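# Unclip postcards, stack them on mat, box the clothespins

## Task

Remove every postcard from the line and leave them lying flat in one pile on the mat, and put all the clothespins inside the box.

## Robot and tools

Robot: two arms, left_arm and right_arm, each with a parallel two-finger gripper. A camera stand sits behind them. Loose objects may get nudged now and then. Nothing may end up on the floor or be left off the table.

Frames: the scene frame has its origin at table-top height midway between the nominal bases, +z up, +x away from the robot over the table, left_arm toward +y (arm names do not match image sides). Actual bases: left_arm at (-0.048, +0.224, 0) m, right_arm at (-0.008, -0.364, 0) m, each yawed very slightly (quat_wxyz z about -0.012 and -0.011). Every hand pose, target, velocity and offset is given in that arm's own base frame; fixed cameras and the table use the scene frame. A gripper's fingers point along its +z and close along its y. end_effector_position is the point between the pads, roughly 1 cm short of the fingertips. Printed poses can be off by a few cm, more when stretched out.

execute_actions: actions is a list of actions; each action is a list of up to 15 rows, one row per 1/30 s step; a short action repeats its final row until 15 steps pass. Each row has 14 numbers in [-1, 1]: left_arm dx, dy, dz, rx, ry, rz, opening, then right_arm in the same order. dx..rz are offsets (not poses) from that arm's Hand target as it stood when the action began; every row counts from that same start, but the next action starts from the new Hand target, so repeating an offset keeps moving. Scale: 1.0 = 0.6 m or 180 degrees; rx, ry, rz form one rotation vector, turning about the Hand target point. Opening is absolute: +1 fully open (0.093 m), -1 closed. A zero in the opening slot means half open, so always resend each gripper's current opening. Six zeros re-command the arm's Hand target (useful to end a push). cameras: list of names, ["all"], or []; images come only when asked for or when actions is empty.

move: target is one 14-number row or a list of up to 15 rows, same layout and scale; all rows are offsets from the Hand targets at the move's start, not from each other. The gripper goes in a straight line with no obstacle avoidance. speed: m/s, 0.002 to 2.9, default 0.25 (turning up to twice that in rad/s), one value or one per target. blend: corner rounding in m for lists (0 = stop at each). opening_speed: per second on the -1..+1 scale, at least 0.2. grip_force: N per pad, 10 to 50, one value or one per arm; it persists, and lower force makes closing slow (about 8 s from open at 20). blocking=false returns after about 0.5 s while the move runs. A move lasts 0.5 to 10 s. Its result ends with a move: line: done, off_target, moving, held or fault, plus limits=paced (pose clipped) or limits=held (steps withheld). Arms not named in the ending are done. Fast moves overshoot and hit harder; keep paths away from an arm's own base.

wait: seconds 0 to 10, arms keep their last command; a running move continues. stop: brakes the current move (needs some distance). zoom_image: camera is cam_high, cam_left_wrist or cam_right_wrist (only from the latest images), region [x0, y0, x1, y1] in pixels, at most 504 by 504. finished_scene: scene = current scene number; ends the scene for good, so call it only once the cards lie stacked and the pins are boxed.

Results: end_effector_position (m) and end_effector_quat_wxyz per arm; Hand target (the base for next offsets); Tool commands; grip_measured (+1 open, -1 closed); Joint positions (last entry is finger gap in m); Joint velocities (may be omitted when all still); Joint torques (1-3 wrap at ±28 N m); Motor temperatures. MOTOR HOT appears at 75 °C; at 90 °C the arm folds and stays idle; at 100 °C it collapses. Holding loads, stretching out or pushing into things heats motors.

Gripping: the pads meet near -0.94; add about 0.0208 per mm of object width. For firm hold send at least 0.24 below the width reading; readings may sit up to 0.02 high. Postcards are thin, so grip is weaker on them; a closed reading alone does not prove a hold. Keep sending the closing number while carrying; release by sending a value well above the width reading.

Motion quirks: orientation commands are clipped to 40 degrees from the current one each step. Arms sag and tilt under friction and weight; small moves may not happen or go sideways. Check the pose after each move, correct tilt, and send remaining distance as an offset. Elbow is straight at 2.901 rad; joint ranges: waist -2.618..3.054, shoulder 0..3.142, elbow 0..3.142, wrist pitch -1.571..1.571, wrist yaw -1.571..1.571, wrist roll -2.094..2.094.

Avoid: any contact between the arms or closing one gripper on the other's fingers; pulling on a wrist camera cable; hitting fixed or heavy things; dropping parts from height or releasing moving parts; fault stops.

Cameras: cam_high, cam_low, cam_left_wrist, cam_right_wrist, each 896x504. Calibration (K, distortion, T_world_to_cam) is supplied; fixed cameras may have shifted up to 2.3 degrees and 9 mm, and wrist views can lag during motion.

Each tool is called after ">>>" as name(argument=value, ...) on one line, values as JSON.

## Session

>>> execute_actions(actions=[])

Scene clock: 0.00 s.
left_arm: end_effector_position=(+0.3795, +0.0134, +0.0764) grip_measured=+1.000 end_effector_quat_wxyz=(+0.548, -0.050, +0.835, -0.002) | right_arm: end_effector_position=(+0.3816, -0.0272, +0.0753) grip_measured=+1.000 end_effector_quat_wxyz=(+0.559, +0.063, +0.827, -0.005)
Joint positions: left_arm=[0.021 1.529 0.348 0.769 -0.033 -0.077 0.093] | right_arm=[-0.062 1.57 0.339 0.846 0.021 0.075 0.093]
Joint velocities: within noise
Joint torques (N m): no reading
Motor temperatures (°C): left_arm=[30 32 32 33 27 25 28] | right_arm=[30 31 32 36 26 28 28]
Heat: left arm: 33 °C; right arm: 36 °C.
Hand target: left_arm +0.3833, +0.0145, +0.0847; +0.557, -0.049, +0.829, +0.002 | right_arm +0.3885, -0.0281, +0.0912; +0.579, +0.065, +0.813, -0.004
Tool commands: left_gripper/opening=+1.0 right_gripper/opening=+1.0

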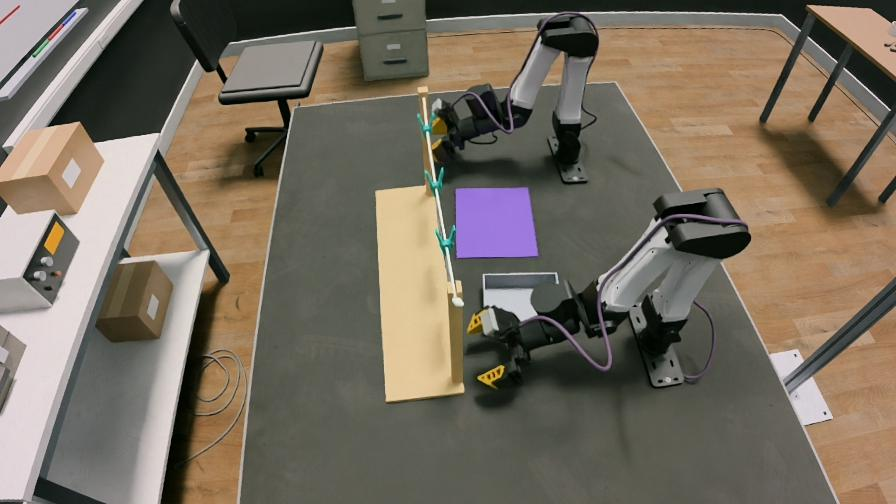

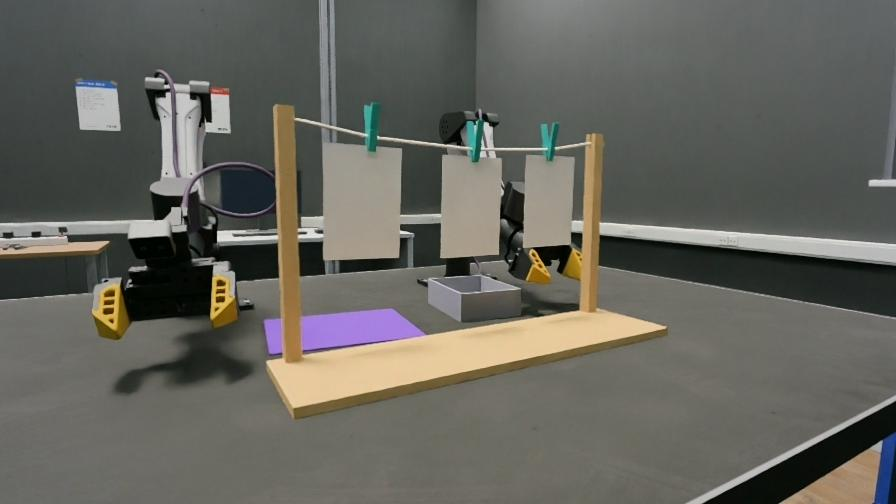

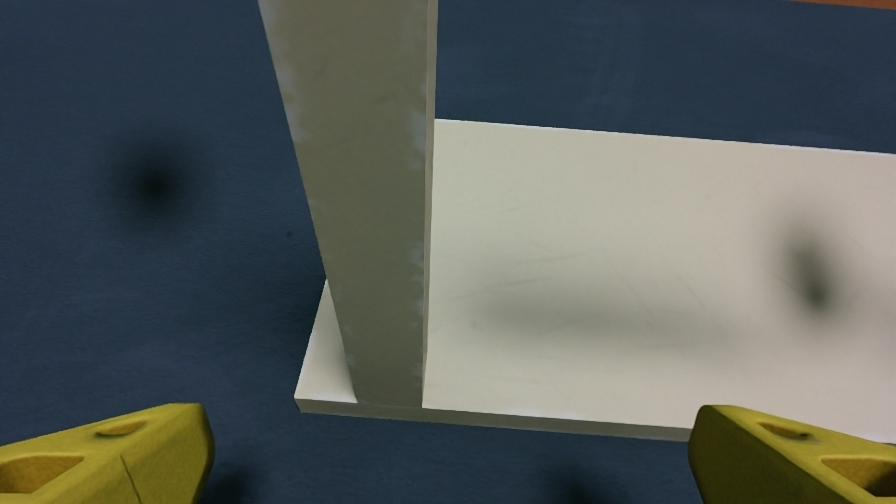

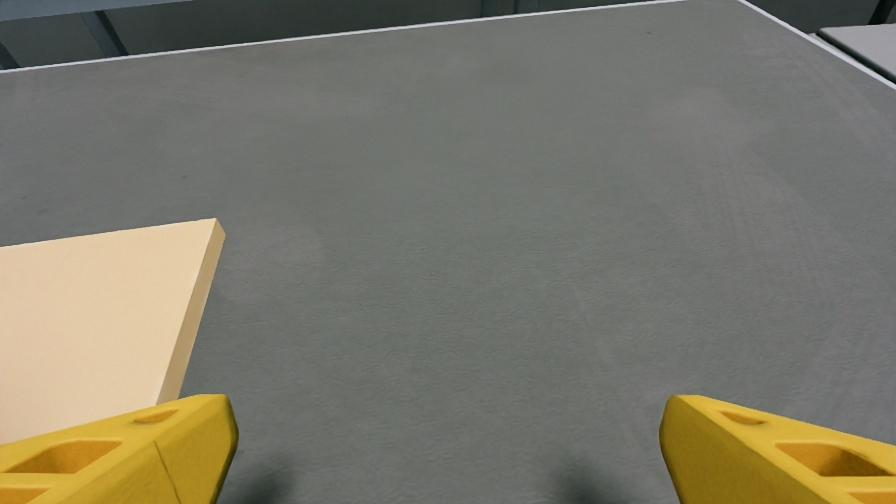

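>>> zoom_image(camera="cam_low", region=[300, 80, 440, 280])

>>> zoom_image(camera="cam_high", region=[390, 80, 490, 270])

>>> zoom_image(camera="cam_low", region=[430, 100, 600, 270])

Scaled by 2.520.

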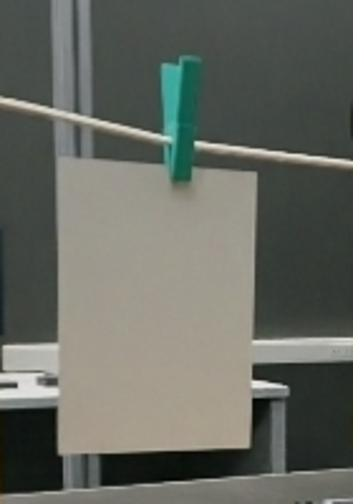

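Scaled by 2.653.

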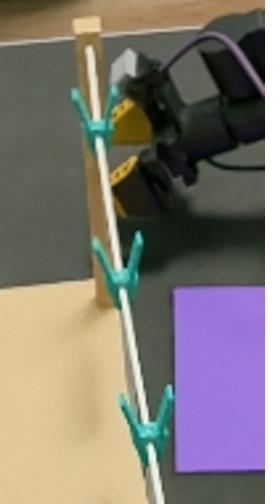

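Scaled by 2.965.

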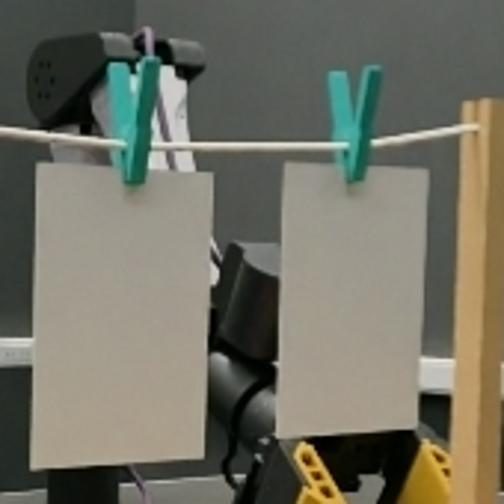

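>>> move(target=[[0,0,0,0,0,0,1,-0.181,0.13,0.015,0.03,-0.1,0.15,-0.11],[-0.18,0,0.4,0,0,0,1,-0.0975,0.28,0,0.064,-0.2185,0.293,-0.11]], cameras=["all"])

Scene clock: 37.43 s.
left_arm: end_effector_position=(+0.2825, +0.0127, +0.3194) grip_measured=+1.000 end_effector_quat_wxyz=(+0.564, -0.052, +0.824, -0.001) | right_arm: end_effector_position=(+0.3228, +0.1373, +0.0653) grip_measured=-0.108 end_effector_quat_wxyz=(+0.564, -0.293, +0.698, +0.329)
Joint positions: left_arm=[0.025 0.768 0.982 -0.585 -0.033 -0.077 0.093] | right_arm=[0.019 1.961 0.27 1.456 -0.892 -0.054 0.04]
Joint torques (N m): left_arm=[0.65 -0.2 8.57 1.33 0.06 -0.01] | right_arm=[-0.12 -5.14 4.37 3.11 -0.54 -0.15]
Motor temperatures (°C): left_arm=[29 34 35 37 27 25 28] | right_arm=[30 33 34 42 26 27 28]
Heat: left arm: 37 °C; right arm: 42 °C.
Hand target: left_arm +0.2753, +0.0145, +0.3247; +0.557, -0.049, +0.829, +0.002 | right_arm +0.3300, +0.1399, +0.0912; +0.743, -0.242, +0.520, +0.346
Off the commanded pose: left_arm 0.009 m, 1 deg | right_arm 0.027 m, 30 deg.
joint sent to its limit (right arm) — joint 4 (wrist pitch), upper limit. The joint targets are off in position and orientation.
move: off_target (right_arm)
camera_calibration:
cam_left_wrist: T_world_to_cam=[[0.0935022, -0.993966, 0.0573438, -0.0326321], [-0.723049, -0.107386, -0.682399, 0.459833], [0.68444, 0.0223435, -0.728727, 0.121044], [0, 0, 0, 1]] pos_world=[0.252685, 0.0142398, 0.403869]
cam_right_wrist: T_world_to_cam=[[0.791089, -0.598337, -0.127167, -0.16448], [-0.408566, -0.36212, -0.83782, 0.276967], [0.455249, 0.714746, -0.530929, -0.126359], [0, 0, 0, 1]] pos_world=[0.300802, 0.0921956, 0.144044]

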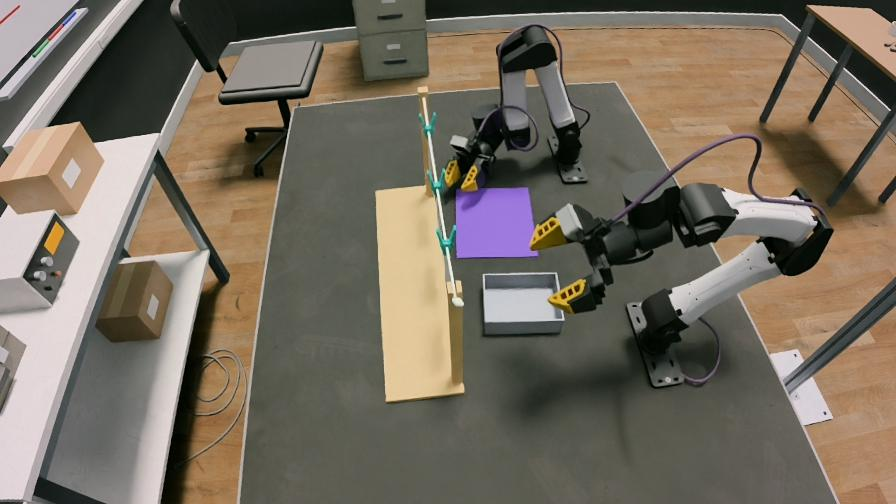

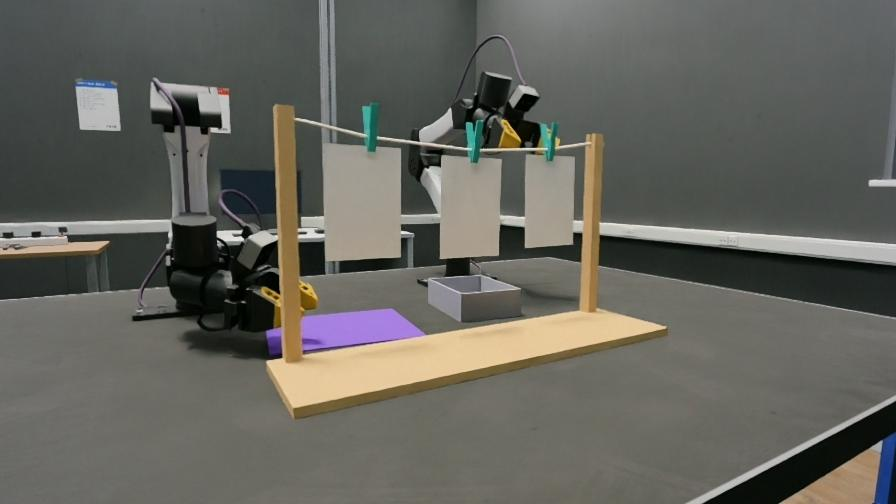

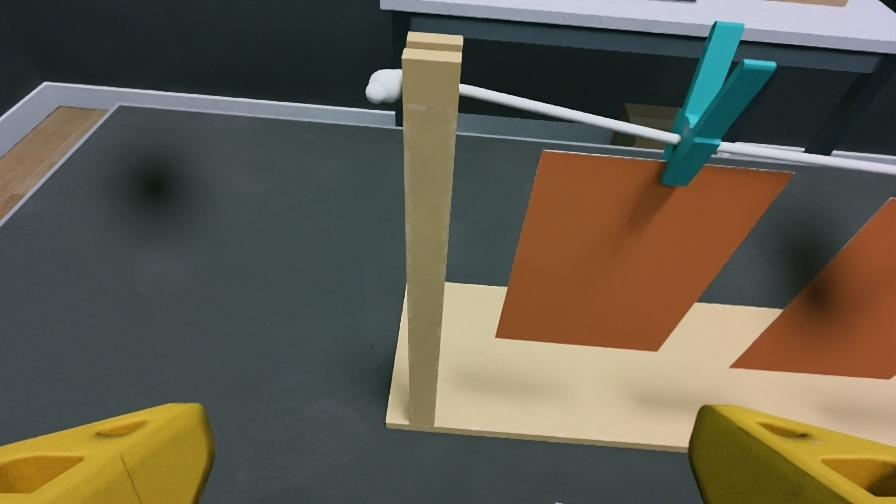

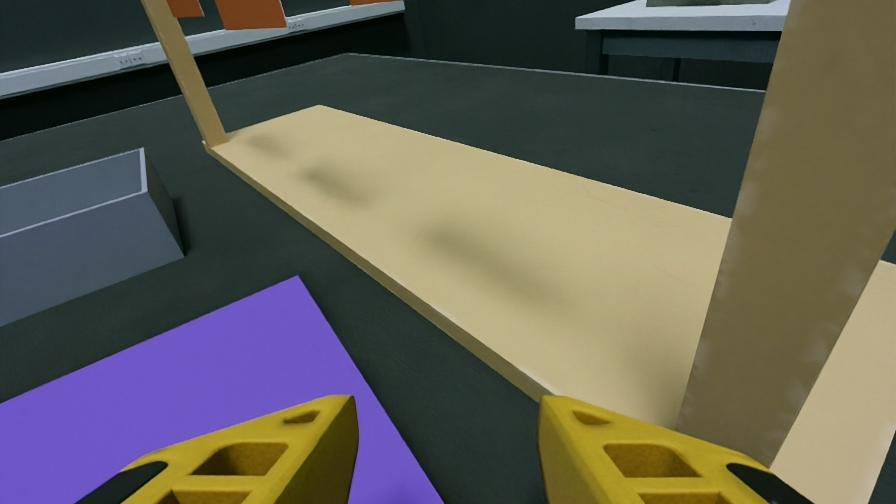

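>>> move(target=[[0,0,0,0,0,0,1,-0.133,-0.15,0.35,-0.12,0.04,0.1,0.4],[0,0,0,0,0,0,1,0.128,0.158,0.515,-0.239,0.087,0.211,0.4]], blend=[0.03,0], cameras=["all"])

Scene clock: 49.13 s.
left_arm: end_effector_position=(+0.2825, +0.0127, +0.3194) grip_measured=+1.000 end_effector_quat_wxyz=(+0.564, -0.052, +0.824, -0.001) | right_arm: end_effector_position=(+0.4071, +0.2338, +0.3920) grip_measured=+0.398 end_effector_quat_wxyz=(-0.447, +0.528, -0.472, -0.547)
Joint positions: left_arm=[0.025 0.768 0.982 -0.585 -0.033 -0.077 0.093] | right_arm=[0.154 1.987 1.722 0.896 -1.574 0.676 0.064]
Joint torques (N m): left_arm=[0.73 -0.13 8.57 1.35 0.1 0.02] | right_arm=[-0.47 -9.11 9.95 0.56 0.15 0.17]
Heat: left arm: 37 °C; right arm: 45 °C.
Hand target: left_arm +0.2753, +0.0145, +0.3247; +0.557, -0.049, +0.829, +0.002 | right_arm +0.4068, +0.2347, +0.4002; -0.380, +0.596, -0.596, -0.381
Off the commanded pose: left_arm 0.009 m, 1 deg | right_arm 0.008 m, 26 deg.
joint sent to its limit (right arm) — joint 5 (wrist yaw), lower limit. The joint targets are off in position and orientation.
move: off_target (right_arm)
camera_calibration:
cam_left_wrist: T_world_to_cam=[[0.0935022, -0.993966, 0.0573438, -0.0326321], [-0.723049, -0.107386, -0.682399, 0.459833], [0.68444, 0.0223435, -0.728727, 0.121044], [0, 0, 0, 1]] pos_world=[0.252685, 0.0142398, 0.403869]
cam_right_wrist: T_world_to_cam=[[0.98402, 0.173333, -0.0407357, -0.42475], [0.0341249, -0.408128, -0.912287, 0.479816], [-0.174755, 0.896319, -0.407521, 0.105456], [0, 0, 0, 1]] pos_world=[0.420018, 0.174928, 0.463403]

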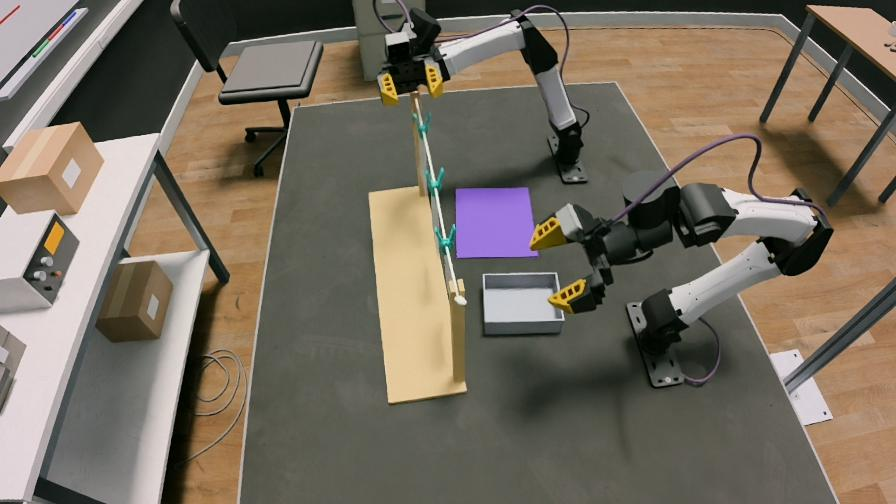

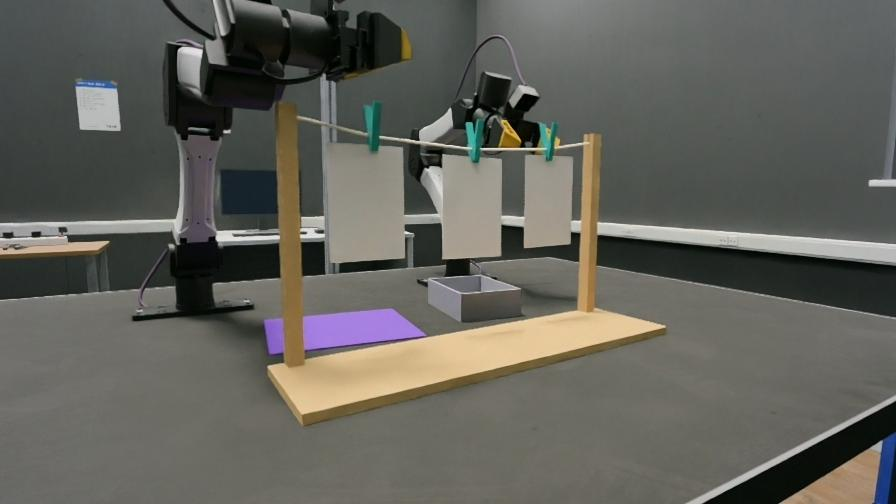

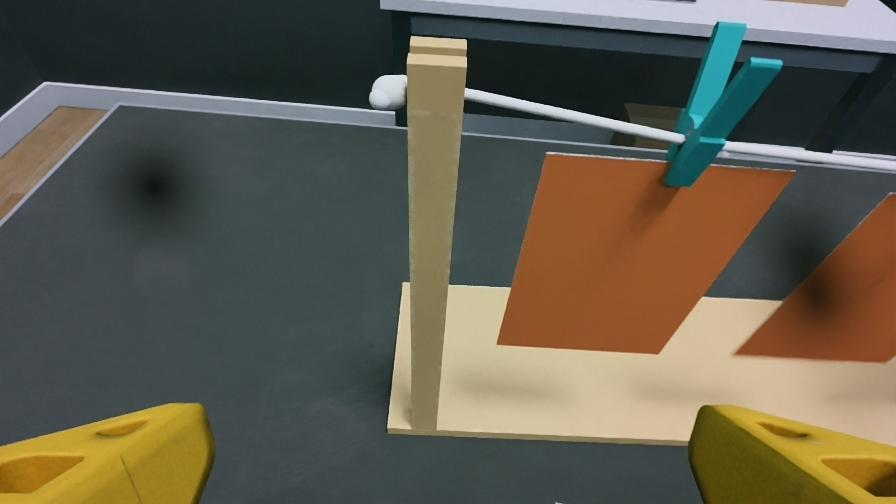

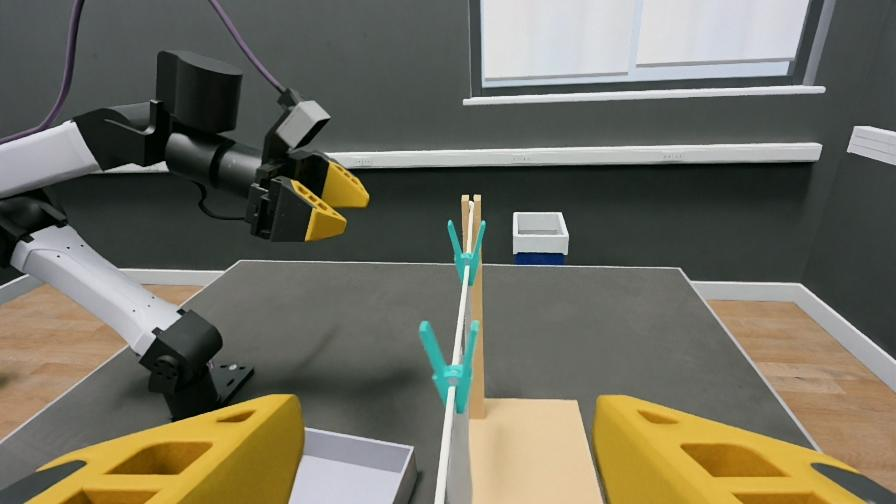

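>>> move(target=[0,0,0,0,0,0,1,-0.02,-0.03,0.035,0,0,0,0.4], cameras=["cam_right_wrist","cam_high"])

Scene clock: 57.10 s.
left_arm: end_effector_position=(+0.2825, +0.0127, +0.3194) grip_measured=+1.000 end_effector_quat_wxyz=(+0.564, -0.052, +0.824, -0.001) | right_arm: end_effector_position=(+0.4151, +0.2193, +0.3920) grip_measured=+0.398 end_effector_quat_wxyz=(-0.442, +0.507, -0.494, -0.551)
Joint positions: left_arm=[0.025 0.768 0.982 -0.585 -0.033 -0.077 0.093] | right_arm=[0.119 1.987 1.722 0.896 -1.574 0.727 0.064]
Joint torques (N m): left_arm=[0.65 -0.2 8.65 1.39 0.08 -0.03] | right_arm=[-0.55 -15.68 7.45 0.74 0.15 0.17]
Heat: left arm: 39 °C; right arm: 42 °C.
Hand target: left_arm +0.2753, +0.0145, +0.3247; +0.557, -0.049, +0.829, +0.002 | right_arm +0.3948, +0.2167, +0.4212; -0.380, +0.596, -0.596, -0.381
Off the commanded pose: left_arm 0.009 m, 1 deg | right_arm 0.036 m, 26 deg.
joint sent to its limit (right arm) — joint 5 (wrist yaw), lower limit. The joint targets are off in position and orientation.
move: off_target (right_arm)
camera_calibration:
cam_right_wrist: T_world_to_cam=[[0.986216, 0.138036, -0.0912333, -0.403546], [-0.026104, -0.414681, -0.909592, 0.499035], [-0.163389, 0.899436, -0.405362, 0.113599], [0, 0, 0, 1]] pos_world=[0.429571, 0.160469, 0.46315]
Images, in order (width x height): cam_high 896x504, cam_right_wrist 896x504.

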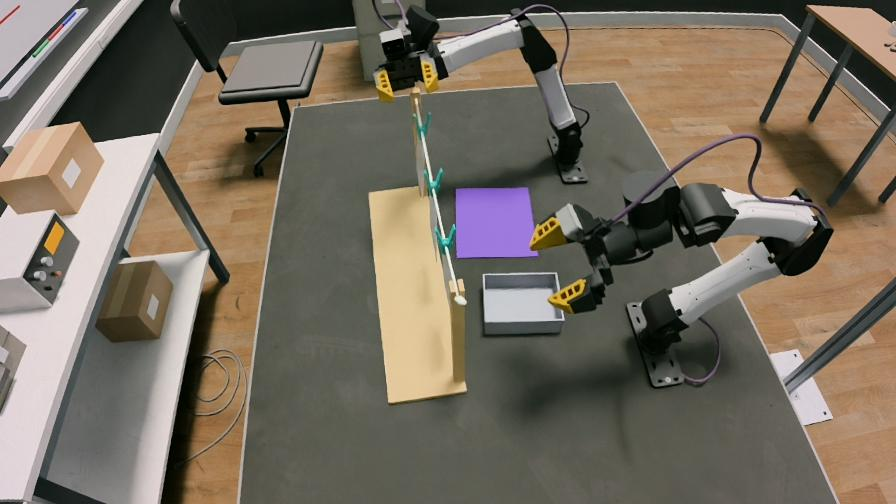

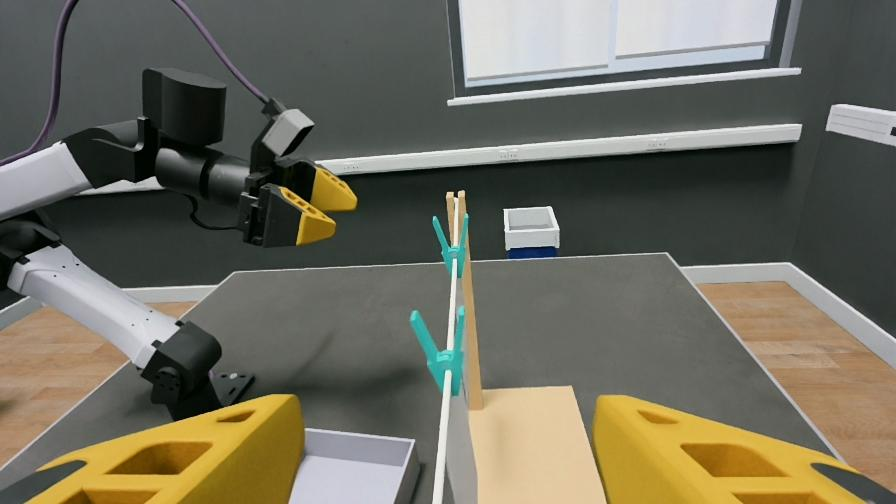

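>>> move(target=[0,0,0,0,0,0,1,0.0,-0.06,0.06,0,0,-0.24,0.4])

>>> move(target=[0,0,0,0,0,0,1,0.0,0.03,0.0,0,0,0.19,0.4], cameras=["all"])

Scene clock: 69.67 s.
left_arm: end_effector_position=(+0.2825, +0.0127, +0.3194) grip_measured=+1.000 end_effector_quat_wxyz=(+0.564, -0.052, +0.824, -0.001) | right_arm: end_effector_position=(+0.3988, +0.1813, +0.4514) grip_measured=+0.398 end_effector_quat_wxyz=(+0.492, -0.327, +0.775, +0.226)
Joint positions: left_arm=[0.025 0.768 0.982 -0.585 -0.033 -0.077 0.093] | right_arm=[0.227 1.743 2.318 -1.079 -0.543 -0.247 0.064]
Joint torques (N m): left_arm=[0.65 -0.17 8.59 1.34 0.11 -0.01] | right_arm=[0.44 -6.09 8.54 1.36 0.07 -0.16]
Motor temperatures (°C): left_arm=[29 32 41 37 27 25 28] | right_arm=[29 41 36 41 26 27 28]
Heat: left arm: 41 °C; right arm: 41 °C.
Hand target: left_arm +0.2753, +0.0145, +0.3247; +0.557, -0.049, +0.829, +0.002 | right_arm +0.3948, +0.1807, +0.4572; +0.494, -0.335, +0.773, +0.214
Off the commanded pose: left_arm 0.009 m, 1 deg | right_arm 0.007 m, 2 deg.
move: done

Scene clock: 72.03 s.
left_arm: end_effector_position=(+0.2825, +0.0127, +0.3194) grip_measured=+1.000 end_effector_quat_wxyz=(+0.564, -0.052, +0.824, -0.001) | right_arm: end_effector_position=(+0.4034, +0.1963, +0.4519) grip_measured=+0.398 end_effector_quat_wxyz=(+0.482, -0.487, +0.644, +0.339)
Joint positions: left_arm=[0.025 0.768 0.982 -0.585 -0.033 -0.077 0.093] | right_arm=[0.122 2.104 2.827 -1.374 -1.045 -0.617 0.064]
Joint torques (N m): left_arm=[0.8 -0.27 8.43 1.36 0.11 -0.01] | right_arm=[-0.62 -8.03 7.02 1.05 -0.84 -0.18]
Heat: left arm: 41 °C; right arm: 41 °C.
Hand target: left_arm +0.2753, +0.0145, +0.3247; +0.557, -0.049, +0.829, +0.002 | right_arm +0.3948, +0.1987, +0.4572; +0.409, -0.548, +0.641, +0.350
Off the commanded pose: left_arm 0.009 m, 1 deg | right_arm 0.010 m, 11 deg.
move: off_target (right_arm)
camera_calibration:
cam_left_wrist: T_world_to_cam=[[0.0935022, -0.993966, 0.0573438, -0.0326321], [-0.723049, -0.107386, -0.682399, 0.459833], [0.68444, 0.0223435, -0.728727, 0.121044], [0, 0, 0, 1]] pos_world=[0.252685, 0.0142398, 0.403869]
cam_right_wrist: T_world_to_cam=[[0.960001, -0.27824, 0.0313166, -0.346369], [-0.162918, -0.64604, -0.745714, 0.570105], [0.227719, 0.710784, -0.665529, 0.153476], [0, 0, 0, 1]] pos_world=[0.390446, 0.162848, 0.538125]

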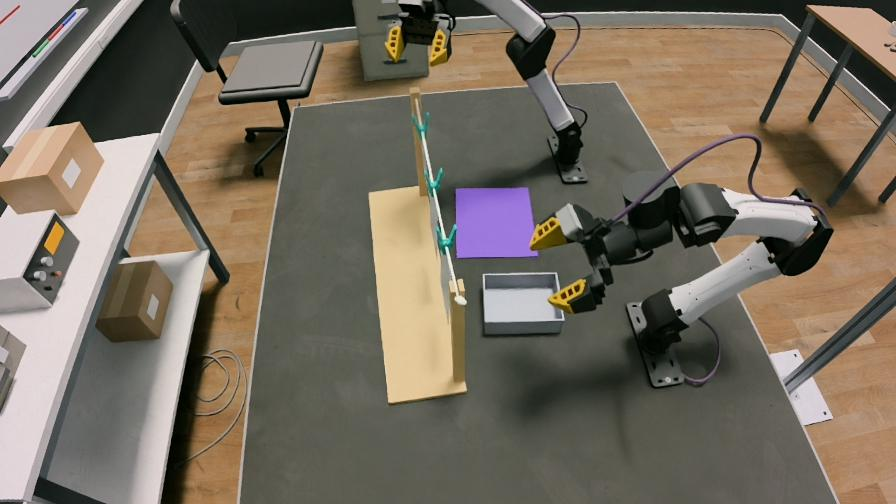

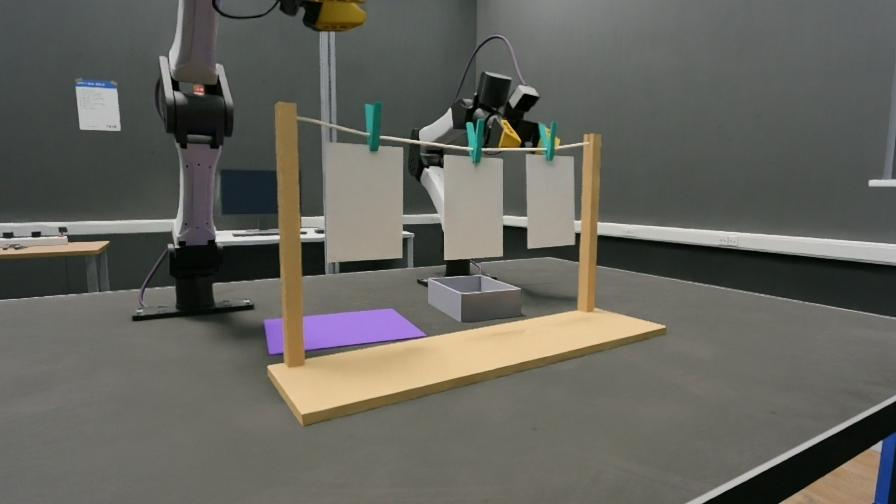

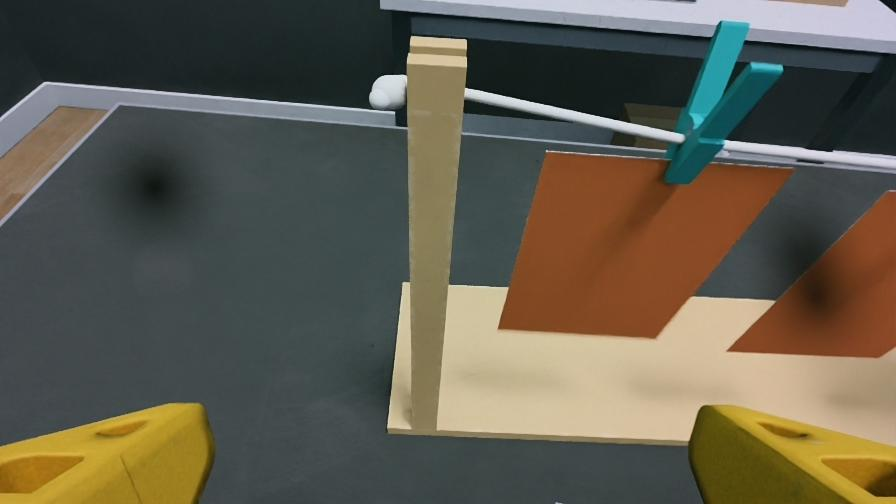

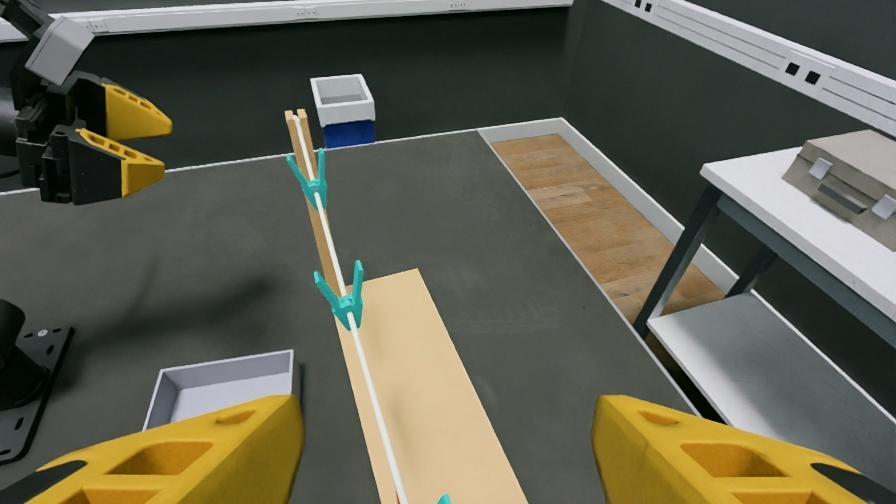

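>>> move(target=[0,0,0,0,0,0,1,0.03,0.01,-0.14,0,0,0,0.4], cameras=["cam_low","cam_right_wrist","cam_high"])

Scene clock: 76.50 s.
left_arm: end_effector_position=(+0.2825, +0.0127, +0.3194) grip_measured=+1.000 end_effector_quat_wxyz=(+0.564, -0.052, +0.824, -0.001) | right_arm: end_effector_position=(+0.4179, +0.1996, +0.3679) grip_measured=+0.398 end_effector_quat_wxyz=(+0.407, -0.533, +0.653, +0.351)
Joint positions: left_arm=[0.025 0.768 0.982 -0.585 -0.033 -0.077 0.093] | right_arm=[0.125 2.165 2.661 -1.501 -1.047 -0.911 0.064]
Joint torques (N m): left_arm=[0.73 -0.32 8.66 1.37 0.1 -0.01] | right_arm=[0.39 -9.14 7.91 0.75 -0.57 -0.19]
Heat: left arm: 42 °C; right arm: 40 °C.
Hand target: left_arm +0.2753, +0.0145, +0.3247; +0.557, -0.049, +0.829, +0.002 | right_arm +0.4128, +0.2047, +0.3732; +0.409, -0.548, +0.641, +0.350
Off the commanded pose: left_arm 0.009 m, 1 deg | right_arm 0.009 m, 2 deg.
move: done
camera_calibration:
cam_right_wrist: T_world_to_cam=[[0.985348, -0.168264, -0.027859, -0.367625], [-0.145031, -0.740678, -0.65602, 0.490441], [0.0897502, 0.650448, -0.75423, 0.194265], [0, 0, 0, 1]] pos_world=[0.415932, 0.175041, 0.458017]
Images, in order (width x height): cam_high 896x504, cam_low 896x504, cam_right_wrist 896x504.

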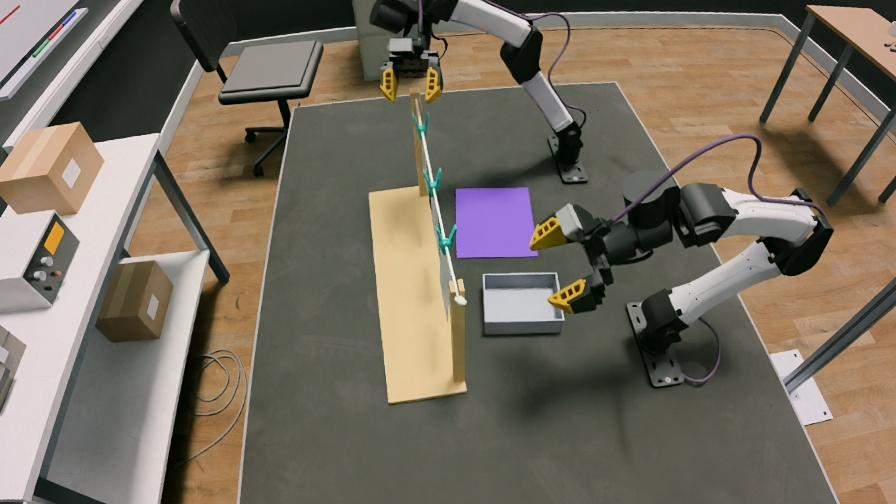

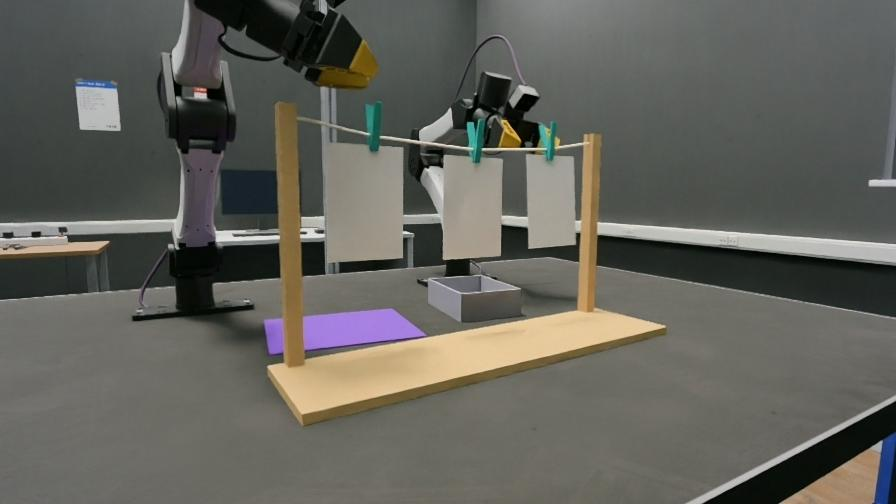

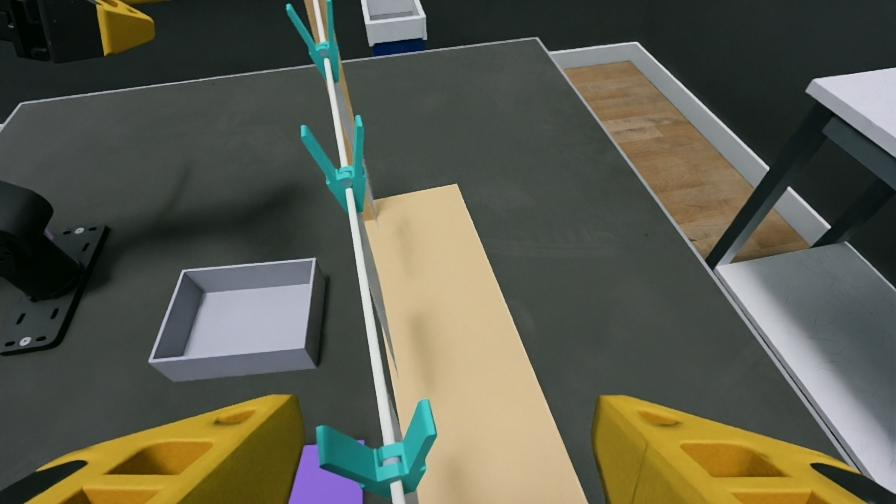

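>>> move(target=[[0,0,0,0,0,0,1,-0.03,0.015,0,0,0,0.06,0.2],[0,0,0,0,0,0,1,-0.03,0.045,-0.055,0,0,0.06,0.2]], speed=0.12, cameras=["cam_low","cam_right_wrist","cam_high"])

Scene clock: 83.57 s.
left_arm: end_effector_position=(+0.2825, +0.0127, +0.3194) grip_measured=+1.000 end_effector_quat_wxyz=(+0.564, -0.052, +0.824, -0.001) | right_arm: end_effector_position=(+0.3983, +0.2305, +0.3431) grip_measured=+0.202 end_effector_quat_wxyz=(-0.389, +0.598, -0.594, -0.372)
Joint positions: left_arm=[0.025 0.768 0.982 -0.585 -0.033 -0.077 0.093] | right_arm=[0.194 2.173 2.571 -1.54 -1.089 -1.121 0.055]
Joint torques (N m): left_arm=[0.77 -0.18 8.51 1.35 0.1 0] | right_arm=[-0.01 -9.94 4.04 0.58 -0.81 -0.19]
Heat: left arm: 43 °C; right arm: 41 °C.
Hand target: left_arm +0.2753, +0.0145, +0.3247; +0.557, -0.049, +0.829, +0.002 | right_arm +0.3948, +0.2317, +0.3402; -0.374, +0.605, -0.586, -0.387
Off the commanded pose: left_arm 0.009 m, 1 deg | right_arm 0.005 m, 3 deg.
joint sent to its limit (right arm) — joint 4 (wrist pitch), lower limit. The joint targets are off in position, not in orientation.
move: off_target (right_arm)
camera_calibration:
cam_right_wrist: T_world_to_cam=[[0.999736, 0.00921742, 0.0210511, -0.407187], [0.0207801, -0.753759, -0.656822, 0.43146], [0.00981328, 0.657086, -0.753751, 0.187336], [0, 0, 0, 1]] pos_world=[0.396276, 0.205875, 0.433169]
Images, in order (width x height): cam_high 896x504, cam_low 896x504, cam_right_wrist 896x504.

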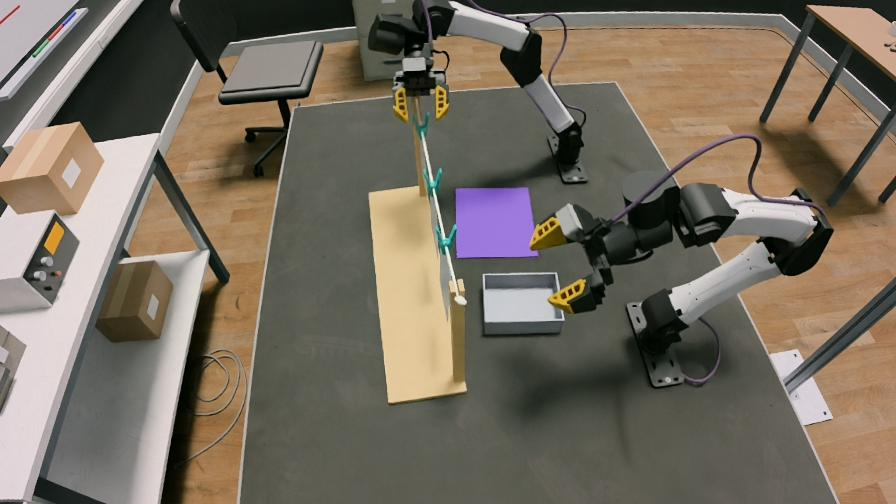

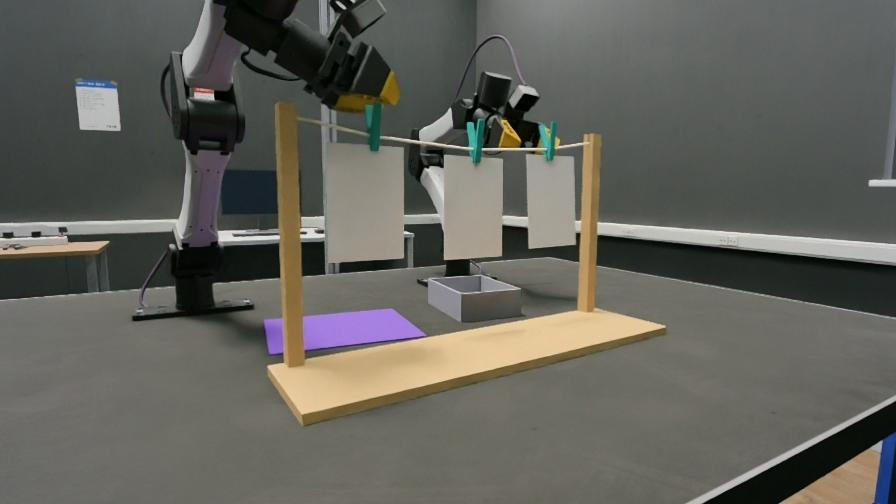

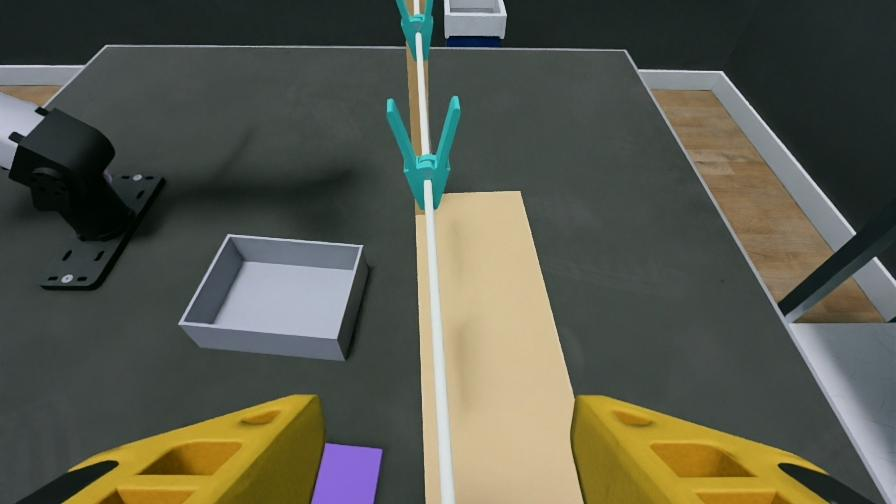

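>>> move(target=[0,0,0,0,0,0,1,0.003,-0.008,-0.04,0,0,0,0.0], speed=0.08, cameras=["cam_low","cam_right_wrist","cam_high"])

>>> zoom_image(camera="cam_low", region=[270, 40, 470, 170])

>>> zoom_image(camera="cam_high", region=[370, 60, 490, 160])

Scene clock: 88.87 s.
left_arm: end_effector_position=(+0.2825, +0.0127, +0.3194) grip_measured=+1.000 end_effector_quat_wxyz=(+0.564, -0.052, +0.824, -0.001) | right_arm: end_effector_position=(+0.3978, +0.2304, +0.3096) grip_measured=+0.002 end_effector_quat_wxyz=(-0.360, +0.603, -0.598, -0.387)
Joint positions: left_arm=[0.025 0.768 0.982 -0.585 -0.033 -0.077 0.093] | right_arm=[0.194 2.173 2.445 -1.54 -1.089 -1.2 0.045]
Joint torques (N m): left_arm=[0.75 -0.21 8.57 1.32 0.09 0] | right_arm=[-0.73 -11.97 4.22 0.69 -0.85 -0.19]
Heat: left arm: 43 °C; right arm: 42 °C.
Hand target: left_arm +0.2753, +0.0145, +0.3247; +0.557, -0.049, +0.829, +0.002 | right_arm +0.3966, +0.2269, +0.3162; -0.374, +0.605, -0.586, -0.387
Off the commanded pose: left_arm 0.009 m, 1 deg | right_arm 0.008 m, 2 deg.
move: done
camera_calibration:
cam_right_wrist: T_world_to_cam=[[0.998557, 0.0428762, -0.0323389, -0.396693], [0.0122785, -0.768483, -0.639752, 0.41092], [-0.0522821, 0.638432, -0.7679, 0.195534], [0, 0, 0, 1]] pos_world=[0.401298, 0.207959, 0.400209]
Images, in order (width x height): cam_high 896x504, cam_low 896x504, cam_right_wrist 896x504.

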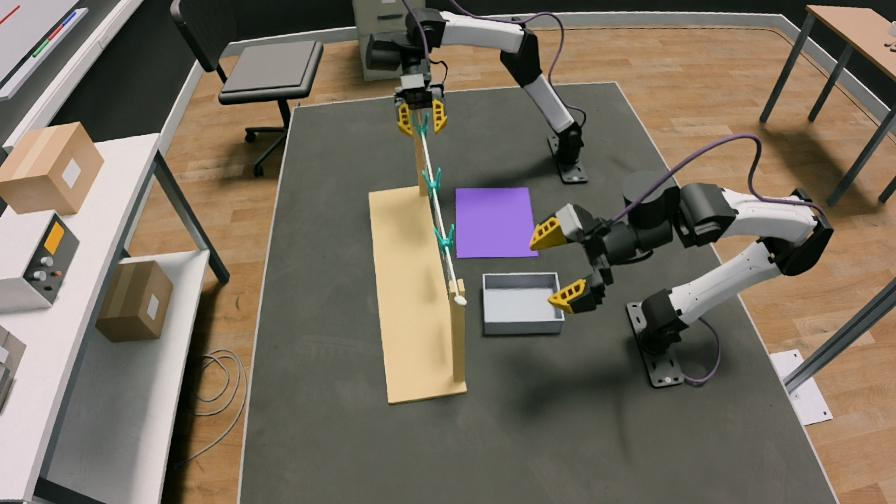

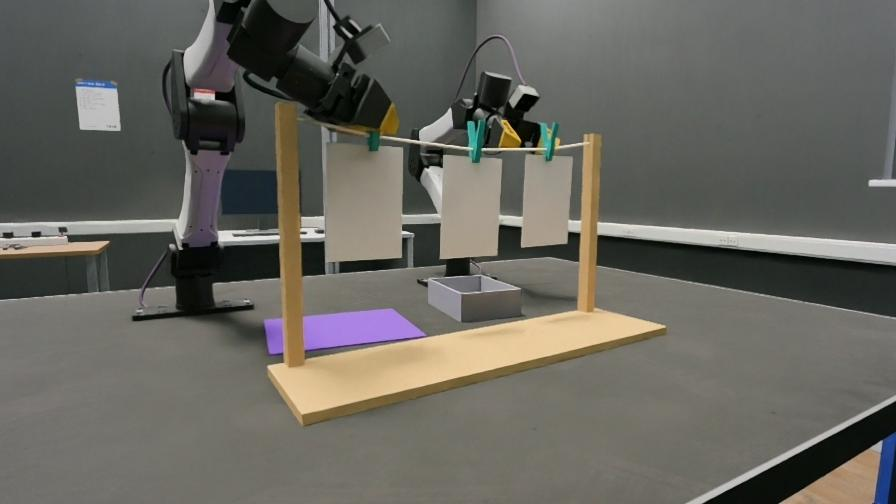

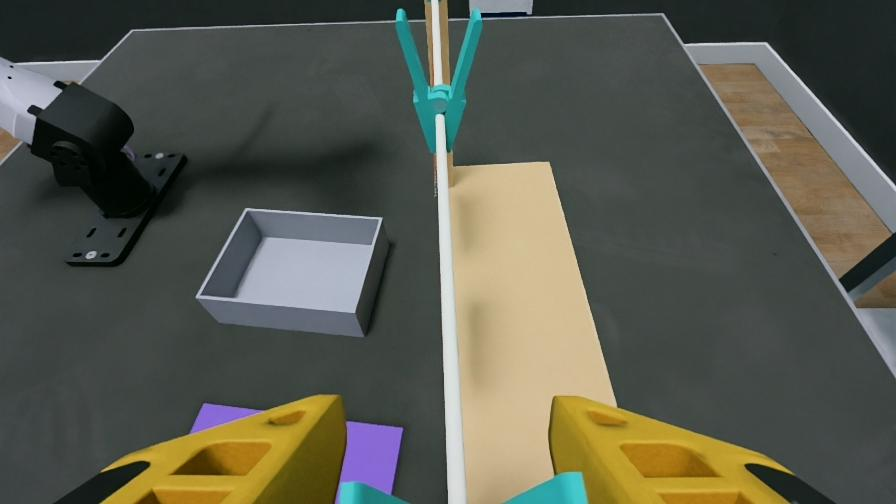

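Scaled by 2.520.

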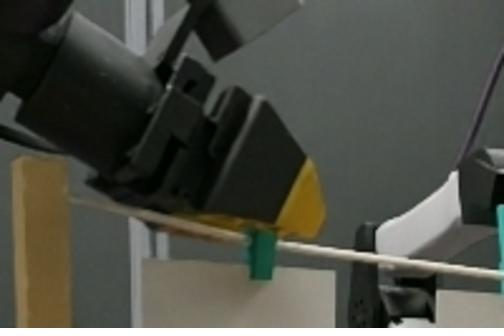

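Scaled by 4.200.

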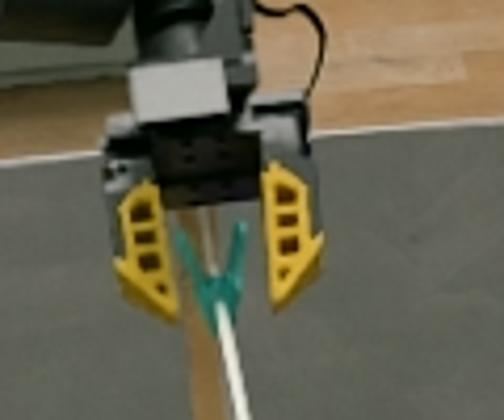

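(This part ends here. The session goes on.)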